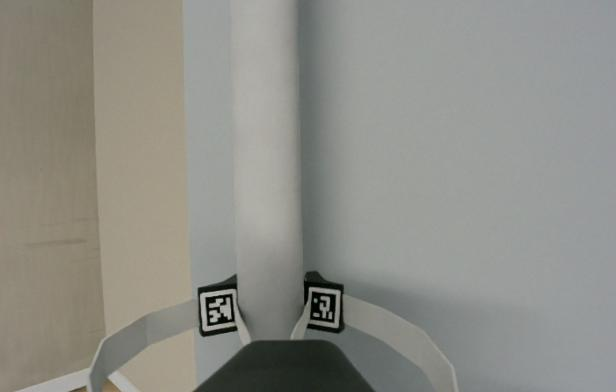

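>>> move(
  blocking=false,
  cameras=[],
  r2={"base":{"translate_m":-0.271,"strafe_m":-0.026},"contact_limits":{"translate_m":0.9},"joints":{"wrist_yaw_rad":-0.17},"speeds":{"wrist_yaw_rad":0.09},"pace":"slow"},
)

>>> wait(
  seconds=4,
  cameras=["r2_wrist_camera","r1_head_camera"],
)

Scene clock: 393.60 s.
move: r2 moving
r1: as last shown
r1.lidar_m: 1.37 1.19 1.49 2.32 2.38 1.77 1.67 1.73 2.27 2.40 1.71 1.24
r1.motor_effort: lift_m=+23(23) arm_m=-4(4) wheel_0=-2(2) wheel_1=+1(1) wheel_2=+0(0)
r1.servo_current: wrist_yaw_rad=52(59) wrist_pitch_rad=39(52) wrist_roll_rad=46(59) gripper_m=46(46)
r1.wrist_depth_mm: 1078 1118 1118 1118 1118 1078 1138 / 1098 1098 1118 1118 1098 1118 1098 / 1098 1078 1118 1098 1118 1138 1118 / 1098 1098 1118 1098 891 1118 1138 / 1098 1118 1098 904 904 1118 343 / 1098 1098 192 1098 187 1138 1118 / 1078 1078 1118 153 1078 1098 1118
r2.base_odometry: x=-3.535 y=-0.482 heading=-1.640
r2.turned_by_wheels: +0.003
r2.turned_by_imu: +0.005
r2.base_tilt: forward=-0.6 right=+0.0
r2.lidar_m: 0.74 2.72 2.84 1.33 1.27 2.86 2.10 2.02 1.56 1.09 0.87 0.77
r2.base_status: translate_m moving; strafe_m moving
r2.joint_positions: lift_m=+0.900 arm_m=+0.370 wrist_yaw_rad=-0.357 wrist_pitch_rad=+0.002 wrist_roll_rad=+0.000 gripper_m=-0.034
r2.joint_status: wrist_yaw_rad moving
r2.measured_speeds: translate_m=-0.048 strafe_m=-0.005 rotate_rad=+0.000 lift_m=+0.000 arm_m=+0.000 wrist_yaw_rad=+0.096 wrist_pitch_rad=+0.000 wrist_roll_rad=+0.000
r2.motor_effort: lift_m=+17(17) arm_m=-7(7) wheel_0=+7(12) wheel_1=-2(3) wheel_2=+34(34)
r2.servo_current: wrist_yaw_rad=124(202) wrist_pitch_rad=39(39) wrist_roll_rad=46(52) gripper_m=104(117)
r2.contact_limits: translate_m 0.9
r2.hand_pose: x=+0.7807 y=-0.1828 z=+1.0777 quat_wxyz=(+0.984, +0.000, +0.001, -0.178) (m; r2's base frame)
r2.wrist_depth_mm: - - 247 164 228 219 212 / - - 250 234 229 221 213 / - - 250 235 231 221 216 / - - 252 237 232 224 216 / - - 254 175 234 224 218 / - - 173 168 232 224 219 / - 1921 258 - 236 224 221
pictures: none
No camera images: "cameras" was empty.

Scene clock: 397.10 s.
earlier move: r2 off_target
r1.base_odometry: x=-0.830 y=+1.367 heading=-2.439
r1.turned_by_wheels: +0.000
r1.turned_by_imu: +0.000
r1.base_tilt: forward=-1.6 right=+1.3
r1.lidar_m: 1.43 1.20 1.49 2.32 2.39 1.77 1.66 1.70 2.28 2.38 1.70 1.22
r1.base_status: not commanded
r1.joint_positions: lift_m=+1.000 arm_m=+0.000 wrist_yaw_rad=+0.003 wrist_pitch_rad=+1.568 wrist_roll_rad=+1.568 gripper_m=+0.056
r1.joint_status: not commanded
r1.measured_speeds: all 0
r1.motor_effort: lift_m=+23(24) arm_m=-4(4) wheel_0=-1(2) wheel_1=+1(1) wheel_2=+0(0)
r1.servo_current: wrist_yaw_rad=52(65) wrist_pitch_rad=39(52) wrist_roll_rad=52(78) gripper_m=39(52)
r1.hand_pose: x=+0.1719 y=-0.0874 z=+0.8894 quat_wxyz=(+0.502, +0.499, +0.501, -0.498) (m; r1's base frame)
r1.wrist_depth_mm: 1118 1118 1098 1118 1118 1078 1118 / 1098 1078 1098 1138 1138 1118 1118 / 1078 1098 1098 1098 1098 1118 1098 / 1078 1118 1098 1098 891 1118 1098 / 1098 1078 1098 891 904 1098 343 / 1118 1118 192 1098 187 1118 1118 / 1098 1118 1118 154 1078 1118 1118
r2.base_odometry: x=-3.542 y=-0.223 heading=-1.639
r2.turned_by_wheels: +0.000
r2.turned_by_imu: +0.055
r2.base_tilt: forward=-0.6 right=+0.0
r2.lidar_m: 0.77 2.94 3.14 1.24 1.57 2.45 1.81 1.78 1.55 1.19 0.96 0.81
r2.base_status: done
r2.joint_positions: lift_m=+0.900 arm_m=+0.370 wrist_yaw_rad=-0.147 wrist_pitch_rad=+0.002 wrist_roll_rad=+0.000 gripper_m=-0.034
r2.joint_status: wrist_yaw_rad off_target (ended at -0.147, target -0.170)
r2.measured_speeds: all 0
r2.on_its_own: wrist_yaw_rad is at rest, and its servo_current (150 mA) is outside its rest range (0 to 104 mA)
r2.motor_effort: lift_m=+17(17) arm_m=-9(10) wheel_0=+12(18) wheel_1=+1(4) wheel_2=+29(36)
r2.servo_current: wrist_yaw_rad=150(202) wrist_pitch_rad=39(46) wrist_roll_rad=46(59) gripper_m=111(124)
r2.contact_limits: translate_m 0.9
r2.hand_pose: x=+0.8138 y=-0.1286 z=+1.0777 quat_wxyz=(+0.997, +0.000, +0.001, -0.073) (m; r2's base frame)
r2.wrist_depth_mm: - - 250 164 225 216 208 / - - 252 233 227 217 - / - - 253 175 229 219 211 / - - 256 175 232 220 211 / - - 257 174 233 222 214 / - - 179 167 229 223 216 / - - - - 232 220 216
wait: 3.50 of 4 s (r2 has come to rest)
pictures: r1_head_camera, r2_wrist_camera
Images, in order (width x height): r1_head_camera 420x560, r2_wrist_camera 616x392.

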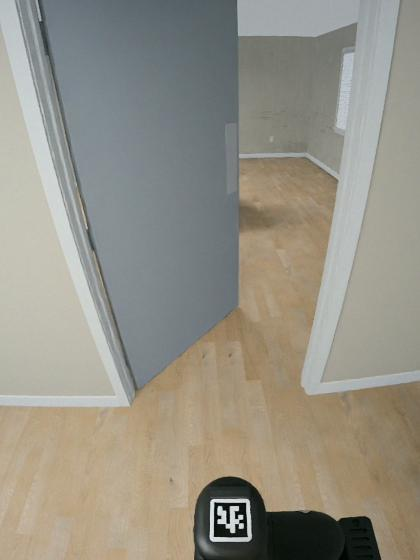

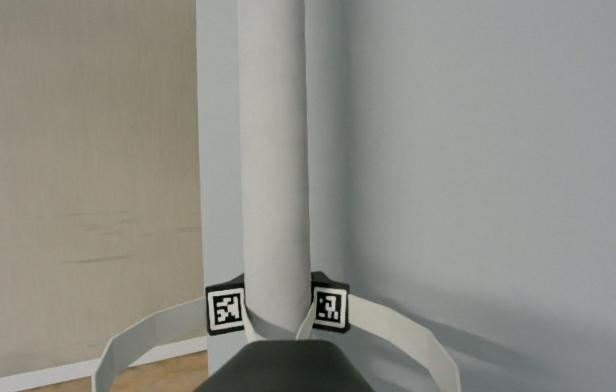

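>>> move(
  blocking=false,
  cameras=[],
  r2={"base":{"translate_m":-0.26,"strafe_m":-0.08},"contact_limits":{"translate_m":0.9},"joints":{"wrist_yaw_rad":0.08},"speeds":{"wrist_yaw_rad":0.09},"pace":"slow"},
)

>>> wait(
  seconds=4,
  cameras=["r2_wrist_camera","r1_head_camera"],
)

Scene clock: 404.23 s.
move: r2 moving
r1: as last shown
r1.lidar_m: 1.41 1.20 1.46 2.33 2.38 1.78 1.67 1.72 2.28 2.36 1.74 1.21
r1.motor_effort: lift_m=+24(24) arm_m=-3(4) wheel_0=-1(2) wheel_1=+1(1) wheel_2=+0(0)
r1.servo_current: wrist_yaw_rad=59(72) wrist_pitch_rad=46(52) wrist_roll_rad=59(65) gripper_m=39(46)
r1.wrist_depth_mm: 1098 1118 1078 1098 1118 1098 1098 / 1098 1078 1118 1098 1098 1118 1138 / 1118 1078 1118 1118 1118 1118 1138 / 1098 1098 1098 1098 904 1118 1098 / 1118 1118 1118 904 891 1118 343 / 1098 1078 192 1118 188 1098 1098 / 1118 1118 1098 153 1098 1098 1098
r2.base_odometry: x=-3.545 y=-0.211 heading=-1.637
r2.turned_by_wheels: +0.003
r2.turned_by_imu: +0.004
r2.base_tilt: forward=-0.6 right=+0.0
r2.lidar_m: 0.77 2.96 3.18 1.24 1.61 2.42 1.83 1.78 1.58 1.19 0.97 0.82
r2.base_status: translate_m moving; strafe_m moving
r2.joint_positions: lift_m=+0.900 arm_m=+0.370 wrist_yaw_rad=-0.113 wrist_pitch_rad=+0.002 wrist_roll_rad=+0.000 gripper_m=-0.034
r2.joint_status: wrist_yaw_rad moving
r2.measured_speeds: translate_m=-0.047 strafe_m=-0.015 rotate_rad=+0.003 lift_m=+0.000 arm_m=+0.000 wrist_yaw_rad=+0.091 wrist_pitch_rad=+0.000 wrist_roll_rad=+0.000
r2.motor_effort: lift_m=+17(17) arm_m=-10(10) wheel_0=+8(12) wheel_1=-2(4) wheel_2=+30(32)
r2.servo_current: wrist_yaw_rad=78(156) wrist_pitch_rad=39(46) wrist_roll_rad=52(59) gripper_m=117(124)
r2.contact_limits: translate_m 0.9
r2.hand_pose: x=+0.8179 y=-0.1194 z=+1.0777 quat_wxyz=(+0.998, +0.000, +0.001, -0.057) (m; r2's base frame)
r2.wrist_depth_mm: - - 252 163 225 213 206 / - - 254 163 228 215 207 / - - 255 164 229 218 209 / - - 257 170 231 217 210 / - - 260 166 231 220 213 / - - 181 171 228 221 213 / - - - - 232 220 214
pictures: none
No camera images: "cameras" was empty.

Scene clock: 407.70 s.
earlier move: r2 done
r1.base_odometry: x=-0.830 y=+1.367 heading=-2.439
r1.turned_by_wheels: +0.000
r1.turned_by_imu: +0.000
r1.base_tilt: forward=-1.6 right=+1.3
r1.lidar_m: 1.51 1.20 1.51 2.31 2.39 1.78 1.67 1.71 2.28 2.39 1.69 1.22
r1.base_status: not commanded
r1.joint_positions: lift_m=+1.000 arm_m=+0.000 wrist_yaw_rad=+0.003 wrist_pitch_rad=+1.568 wrist_roll_rad=+1.568 gripper_m=+0.056
r1.joint_status: not commanded
r1.measured_speeds: all 0
r1.motor_effort: lift_m=+23(24) arm_m=-3(4) wheel_0=-1(2) wheel_1=+1(1) wheel_2=+0(0)
r1.servo_current: wrist_yaw_rad=59(72) wrist_pitch_rad=39(52) wrist_roll_rad=52(78) gripper_m=39(52)
r1.hand_pose: x=+0.1719 y=-0.0874 z=+0.8894 quat_wxyz=(+0.502, +0.499, +0.501, -0.498) (m; r1's base frame)
r1.wrist_depth_mm: 1098 1098 1098 1098 1098 1098 1118 / 1098 1118 1118 1118 1118 1098 1098 / 1118 1098 1098 1098 1098 1098 1078 / 1098 1098 1118 1098 891 1118 1098 / 1078 1118 1118 878 891 1098 343 / 1098 1078 191 1098 188 1098 1098 / 1098 1078 1118 153 1118 1118 1098
r2.base_odometry: x=-3.605 y=+0.041 heading=-1.636
r2.turned_by_wheels: +0.000
r2.turned_by_imu: +0.062
r2.base_tilt: forward=-0.6 right=+0.0
r2.lidar_m: 0.76 3.18 1.55 1.36 4.12 1.99 1.58 1.53 1.53 1.20 1.07 0.86
r2.base_status: done
r2.joint_positions: lift_m=+0.900 arm_m=+0.370 wrist_yaw_rad=+0.100 wrist_pitch_rad=+0.002 wrist_roll_rad=+0.000 gripper_m=-0.034
r2.joint_status: all done
r2.measured_speeds: all 0
r2.on_its_own: wrist_yaw_rad is at rest, and its servo_current (111 mA) is outside its rest range (0 to 104 mA)
r2.motor_effort: lift_m=+16(17) arm_m=-9(11) wheel_0=+14(18) wheel_1=+1(4) wheel_2=+26(33)
r2.servo_current: wrist_yaw_rad=111(156) wrist_pitch_rad=39(46) wrist_roll_rad=39(59) gripper_m=111(124)
r2.contact_limits: translate_m 0.9
r2.hand_pose: x=+0.8369 y=-0.0583 z=+1.0777 quat_wxyz=(+0.999, +0.000, +0.001, +0.050) (m; r2's base frame)
r2.wrist_depth_mm: - - 255 163 222 210 200 / - - 257 163 224 211 202 / - - 259 164 225 212 204 / - - 262 170 228 213 205 / - - 265 166 229 215 205 / - - 181 170 225 216 206 / - - - - 229 213 207
wait: 3.47 of 4 s (r2 has come to rest)
pictures: r1_head_camera, r2_wrist_camera
Images, in order (width x height): r1_head_camera 420x560, r2_wrist_camera 616x392.

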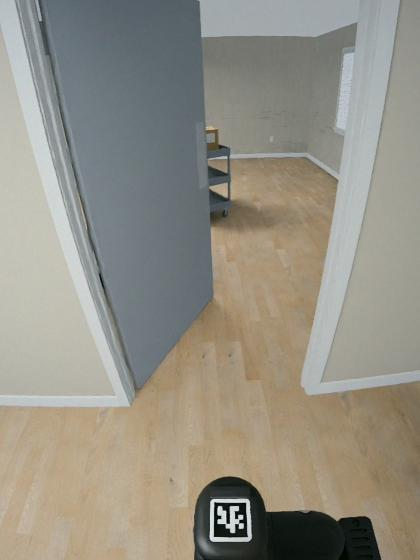

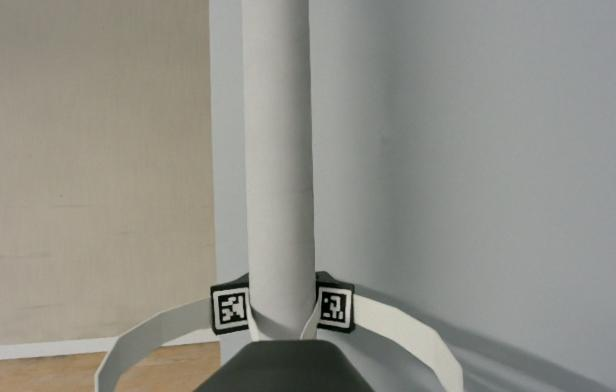

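>>> move(
  blocking=false,
  cameras=[],
  r2={"base":{"translate_m":-0.24,"strafe_m":-0.129},"contact_limits":{"translate_m":0.9},"joints":{"wrist_yaw_rad":0.27},"speeds":{"wrist_yaw_rad":0.08},"pace":"slow"},
)

>>> wait(
  seconds=4,
  cameras=["r2_wrist_camera","r1_head_camera"],
)

Scene clock: 413.70 s.
move: r2 moving
r1: as last shown
r1.lidar_m: 1.54 1.18 1.48 2.32 2.39 1.76 1.66 1.73 2.26 2.37 1.70 1.22
r1.motor_effort: lift_m=+23(24) arm_m=-4(4) wheel_0=-1(2) wheel_1=+1(1) wheel_2=+0(0)
r1.servo_current: wrist_yaw_rad=65(65) wrist_pitch_rad=33(46) wrist_roll_rad=39(59) gripper_m=46(46)
r1.wrist_depth_mm: 1098 1098 1098 1118 1098 1118 1138 / 1098 1118 1118 1098 1118 1098 1118 / 1098 1098 1098 1078 1118 1098 1098 / 1098 1118 1098 1118 891 1118 1118 / 1078 1118 1098 891 891 1098 343 / 1078 1098 191 1118 187 1118 1118 / 1118 1078 1098 153 1138 1098 1138
r2.base_odometry: x=-3.611 y=+0.054 heading=-1.633
r2.turned_by_wheels: +0.003
r2.turned_by_imu: +0.003
r2.base_tilt: forward=-0.6 right=+0.0
r2.lidar_m: 0.76 3.21 1.51 1.34 4.07 1.97 1.56 1.52 1.51 1.21 1.11 0.86
r2.base_status: translate_m moving; strafe_m moving
r2.joint_positions: lift_m=+0.900 arm_m=+0.370 wrist_yaw_rad=+0.129 wrist_pitch_rad=+0.002 wrist_roll_rad=+0.000 gripper_m=-0.034
r2.joint_status: wrist_yaw_rad moving
r2.measured_speeds: translate_m=-0.049 strafe_m=-0.027 rotate_rad=+0.000 lift_m=+0.000 arm_m=+0.000 wrist_yaw_rad=+0.086 wrist_pitch_rad=+0.000 wrist_roll_rad=+0.000
r2.motor_effort: lift_m=+16(17) arm_m=-9(9) wheel_0=+15(15) wheel_1=-2(3) wheel_2=+27(29)
r2.servo_current: wrist_yaw_rad=72(150) wrist_pitch_rad=46(46) wrist_roll_rad=39(59) gripper_m=111(124)
r2.contact_limits: translate_m 0.9
r2.hand_pose: x=+0.8385 y=-0.0496 z=+1.0777 quat_wxyz=(+0.998, +0.000, +0.001, +0.064) (m; r2's base frame)
r2.wrist_depth_mm: - - - 162 221 208 198 / - - 260 162 224 209 200 / - - 262 163 225 210 201 / - - 264 168 228 211 202 / - - - 165 229 213 204 / - - 184 166 223 215 206 / - - - - 230 211 206
pictures: none
No camera images: "cameras" was empty.

Scene clock: 417.10 s.
earlier move: r2 done
r1.base_odometry: x=-0.830 y=+1.367 heading=-2.439
r1.turned_by_wheels: +0.000
r1.turned_by_imu: +0.000
r1.base_tilt: forward=-1.6 right=+1.3
r1.lidar_m: 1.67 1.22 1.49 2.32 2.38 1.78 1.67 1.71 2.27 2.37 1.71 1.24
r1.base_status: not commanded
r1.joint_positions: lift_m=+1.000 arm_m=+0.000 wrist_yaw_rad=+0.003 wrist_pitch_rad=+1.568 wrist_roll_rad=+1.568 gripper_m=+0.056
r1.joint_status: not commanded
r1.measured_speeds: all 0
r1.motor_effort: lift_m=+23(24) arm_m=-3(4) wheel_0=-1(2) wheel_1=+1(2) wheel_2=+0(0)
r1.servo_current: wrist_yaw_rad=52(65) wrist_pitch_rad=46(52) wrist_roll_rad=39(65) gripper_m=46(52)
r1.hand_pose: x=+0.1719 y=-0.0874 z=+0.8894 quat_wxyz=(+0.502, +0.499, +0.501, -0.498) (m; r1's base frame)
r1.wrist_depth_mm: 1078 1098 1078 1098 1098 1118 1098 / 1098 1098 1078 1098 1118 1118 1118 / 1098 1098 1098 1118 1118 1118 1138 / 1098 1098 1098 1098 878 1098 1078 / 1118 1078 1118 891 891 1118 343 / 1118 1098 192 1098 187 1118 1098 / 1098 1078 1098 154 1118 1118 1118
r2.base_odometry: x=-3.718 y=+0.288 heading=-1.633
r2.turned_by_wheels: +0.000
r2.turned_by_imu: +0.097
r2.base_tilt: forward=-0.6 right=+0.0
r2.lidar_m: 0.75 3.43 1.50 1.65 2.82 1.58 1.30 1.31 1.36 1.14 1.13 0.86
r2.base_status: done
r2.joint_positions: lift_m=+0.900 arm_m=+0.370 wrist_yaw_rad=+0.286 wrist_pitch_rad=+0.002 wrist_roll_rad=+0.000 gripper_m=-0.034
r2.joint_status: all done
r2.measured_speeds: all 0
r2.motor_effort: lift_m=+17(17) arm_m=-7(10) wheel_0=+13(19) wheel_1=+5(5) wheel_2=+23(30)
r2.servo_current: wrist_yaw_rad=91(150) wrist_pitch_rad=46(46) wrist_roll_rad=52(65) gripper_m=111(124)
r2.contact_limits: translate_m 0.9
r2.hand_pose: x=+0.8425 y=-0.0024 z=+1.0777 quat_wxyz=(+0.990, +0.000, +0.001, +0.143) (m; r2's base frame)
r2.wrist_depth_mm: - - - 162 220 204 193 / - - - 163 221 204 193 / - - - 163 224 206 195 / - - - 168 225 207 196 / - - - 165 227 208 197 / - - 184 169 219 209 198 / - - - - 226 - 199
wait: 3.40 of 4 s (r2 has come to rest)
pictures: r1_head_camera, r2_wrist_camera
Images, in order (width x height): r1_head_camera 420x560, r2_wrist_camera 616x392.

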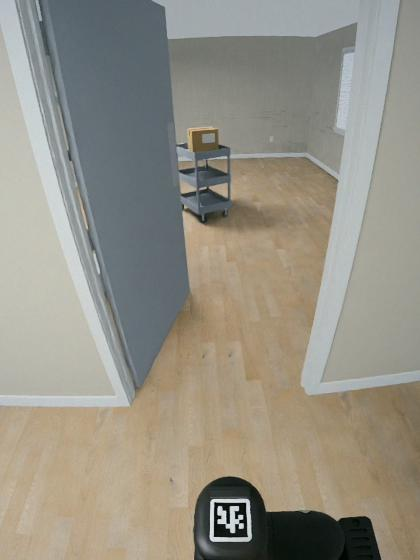

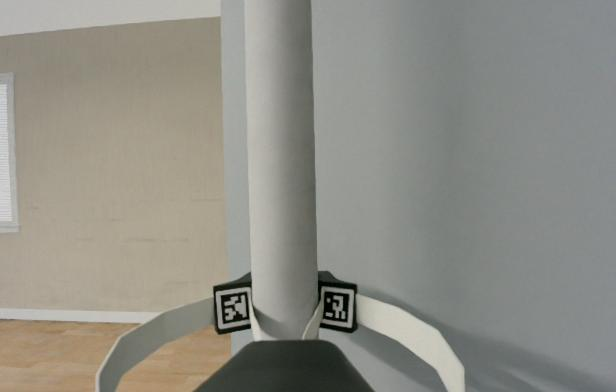

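>>> move(
  blocking=false,
  cameras=[],
  r2={"base":{"translate_m":-0.33,"strafe_m":-0.16},"contact_limits":{"translate_m":0.9},"joints":{"wrist_yaw_rad":0.48},"speeds":{"wrist_yaw_rad":0.07},"pace":"slow"},
)

>>> wait(
  seconds=5,
  cameras=["r2_wrist_camera","r1_head_camera"],
)

Scene clock: 430.60 s.
move: r2 moving
r1: as last shown
r1.lidar_m: 1.68 1.20 1.48 2.31 2.38 1.78 1.65 1.73 2.30 2.38 1.69 1.20
r1.motor_effort: lift_m=+23(23) arm_m=-3(4) wheel_0=-1(2) wheel_1=+1(1) wheel_2=+0(0)
r1.servo_current: wrist_yaw_rad=52(65) wrist_pitch_rad=39(52) wrist_roll_rad=59(72) gripper_m=33(52)
r1.wrist_depth_mm: 1098 1078 1118 1118 1138 1118 1098 / 1098 1098 1098 1098 1118 1098 1138 / 1098 1118 1098 1118 1098 1138 1118 / 1098 1138 1098 1098 891 1118 1118 / 1118 1098 1098 891 904 1118 345 / 1118 1098 191 1098 187 1118 1098 / 1098 1098 1118 153 1118 1118 1098
r2.base_odometry: x=-3.724 y=+0.301 heading=-1.630
r2.turned_by_wheels: +0.003
r2.turned_by_imu: +0.003
r2.base_tilt: forward=-0.7 right=+0.0
r2.lidar_m: 0.75 3.44 1.50 1.66 2.77 1.56 1.29 1.30 1.34 1.12 1.14 0.86
r2.base_status: translate_m moving; strafe_m moving
r2.joint_positions: lift_m=+0.900 arm_m=+0.370 wrist_yaw_rad=+0.312 wrist_pitch_rad=+0.002 wrist_roll_rad=+0.000 gripper_m=-0.034
r2.joint_status: wrist_yaw_rad moving
r2.measured_speeds: translate_m=-0.048 strafe_m=-0.024 rotate_rad=+0.003 lift_m=+0.000 arm_m=+0.000 wrist_yaw_rad=+0.069 wrist_pitch_rad=+0.000 wrist_roll_rad=+0.000
r2.motor_effort: lift_m=+16(17) arm_m=-8(8) wheel_0=+9(13) wheel_1=-1(5) wheel_2=+25(27)
r2.servo_current: wrist_yaw_rad=52(111) wrist_pitch_rad=39(46) wrist_roll_rad=52(52) gripper_m=117(117)
r2.contact_limits: translate_m 0.9
r2.hand_pose: x=+0.8425 y=+0.0052 z=+1.0777 quat_wxyz=(+0.988, +0.000, +0.001, +0.155) (m; r2's base frame)
r2.wrist_depth_mm: - - - 165 220 204 192 / - - - 163 222 205 193 / - - - 166 223 206 194 / - - - 166 224 207 196 / - - - 167 227 207 197 / - - 183 167 219 210 198 / - - - - 226 204 198
pictures: none
No camera images: "cameras" was empty.

Scene clock: 434.93 s.
earlier move: r2 done
r1.base_odometry: x=-0.830 y=+1.367 heading=-2.439
r1.turned_by_wheels: +0.000
r1.turned_by_imu: +0.000
r1.base_tilt: forward=-1.6 right=+1.3
r1.lidar_m: 3.54 1.21 1.49 2.32 2.37 1.79 1.66 1.71 2.28 2.39 1.71 1.23
r1.base_status: not commanded
r1.joint_positions: lift_m=+1.000 arm_m=+0.000 wrist_yaw_rad=+0.003 wrist_pitch_rad=+1.568 wrist_roll_rad=+1.568 gripper_m=+0.056
r1.joint_status: not commanded
r1.measured_speeds: all 0
r1.motor_effort: lift_m=+23(24) arm_m=-4(4) wheel_0=-1(2) wheel_1=+1(2) wheel_2=+0(0)
r1.servo_current: wrist_yaw_rad=52(78) wrist_pitch_rad=46(52) wrist_roll_rad=59(72) gripper_m=39(52)
r1.hand_pose: x=+0.1719 y=-0.0874 z=+0.8894 quat_wxyz=(+0.502, +0.499, +0.501, -0.498) (m; r1's base frame)
r1.wrist_depth_mm: 1098 1078 1118 1118 1118 1118 1118 / 1098 1118 1098 1118 1098 1118 1118 / 1118 1098 1078 1098 1118 1098 1118 / 1098 1098 1098 1118 904 1118 1118 / 1118 1098 1118 891 891 1098 345 / 1118 1118 191 1098 187 1098 1098 / 1118 1118 1098 154 1118 1118 1098
r2.base_odometry: x=-3.858 y=+0.627 heading=-1.630
r2.turned_by_wheels: +0.001
r2.turned_by_imu: +0.032
r2.base_tilt: forward=-0.7 right=+0.0
r2.lidar_m: 0.81 3.77 1.79 4.75 1.94 1.12 0.95 0.95 1.12 1.05 1.05 1.00
r2.base_status: done
r2.joint_positions: lift_m=+0.900 arm_m=+0.370 wrist_yaw_rad=+0.496 wrist_pitch_rad=+0.002 wrist_roll_rad=+0.000 gripper_m=-0.034
r2.joint_status: all done
r2.measured_speeds: all 0
r2.motor_effort: lift_m=+17(17) arm_m=-8(9) wheel_0=+16(19) wheel_1=+4(6) wheel_2=+21(28)
r2.servo_current: wrist_yaw_rad=98(117) wrist_pitch_rad=46(52) wrist_roll_rad=39(65) gripper_m=117(124)
r2.contact_limits: translate_m 0.9
r2.hand_pose: x=+0.8364 y=+0.0602 z=+1.0777 quat_wxyz=(+0.969, +0.000, +0.001, +0.245) (m; r2's base frame)
r2.wrist_depth_mm: - - 254 172 225 213 205 / - - 255 164 227 215 - / - - 257 164 227 216 207 / - - 257 170 229 216 208 / - - 262 170 231 218 210 / - - 181 170 226 220 211 / - - - - 230 217 212
wait: 4.33 of 5 s (r2 has come to rest)
pictures: r1_head_camera, r2_wrist_camera
Images, in order (width x height): r1_head_camera 420x560, r2_wrist_camera 616x392.

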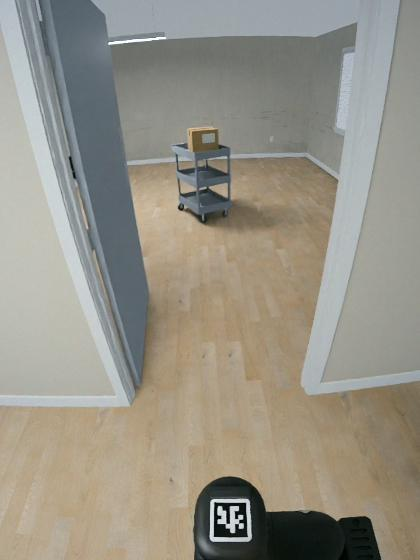

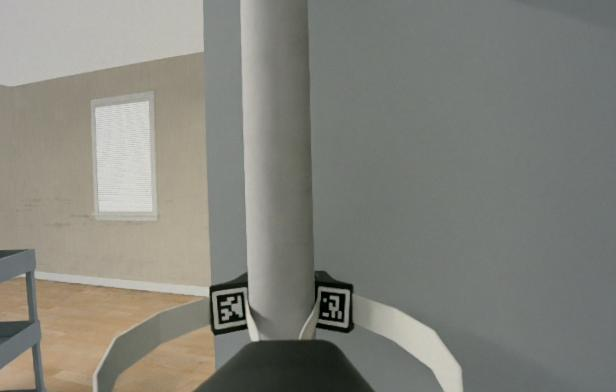

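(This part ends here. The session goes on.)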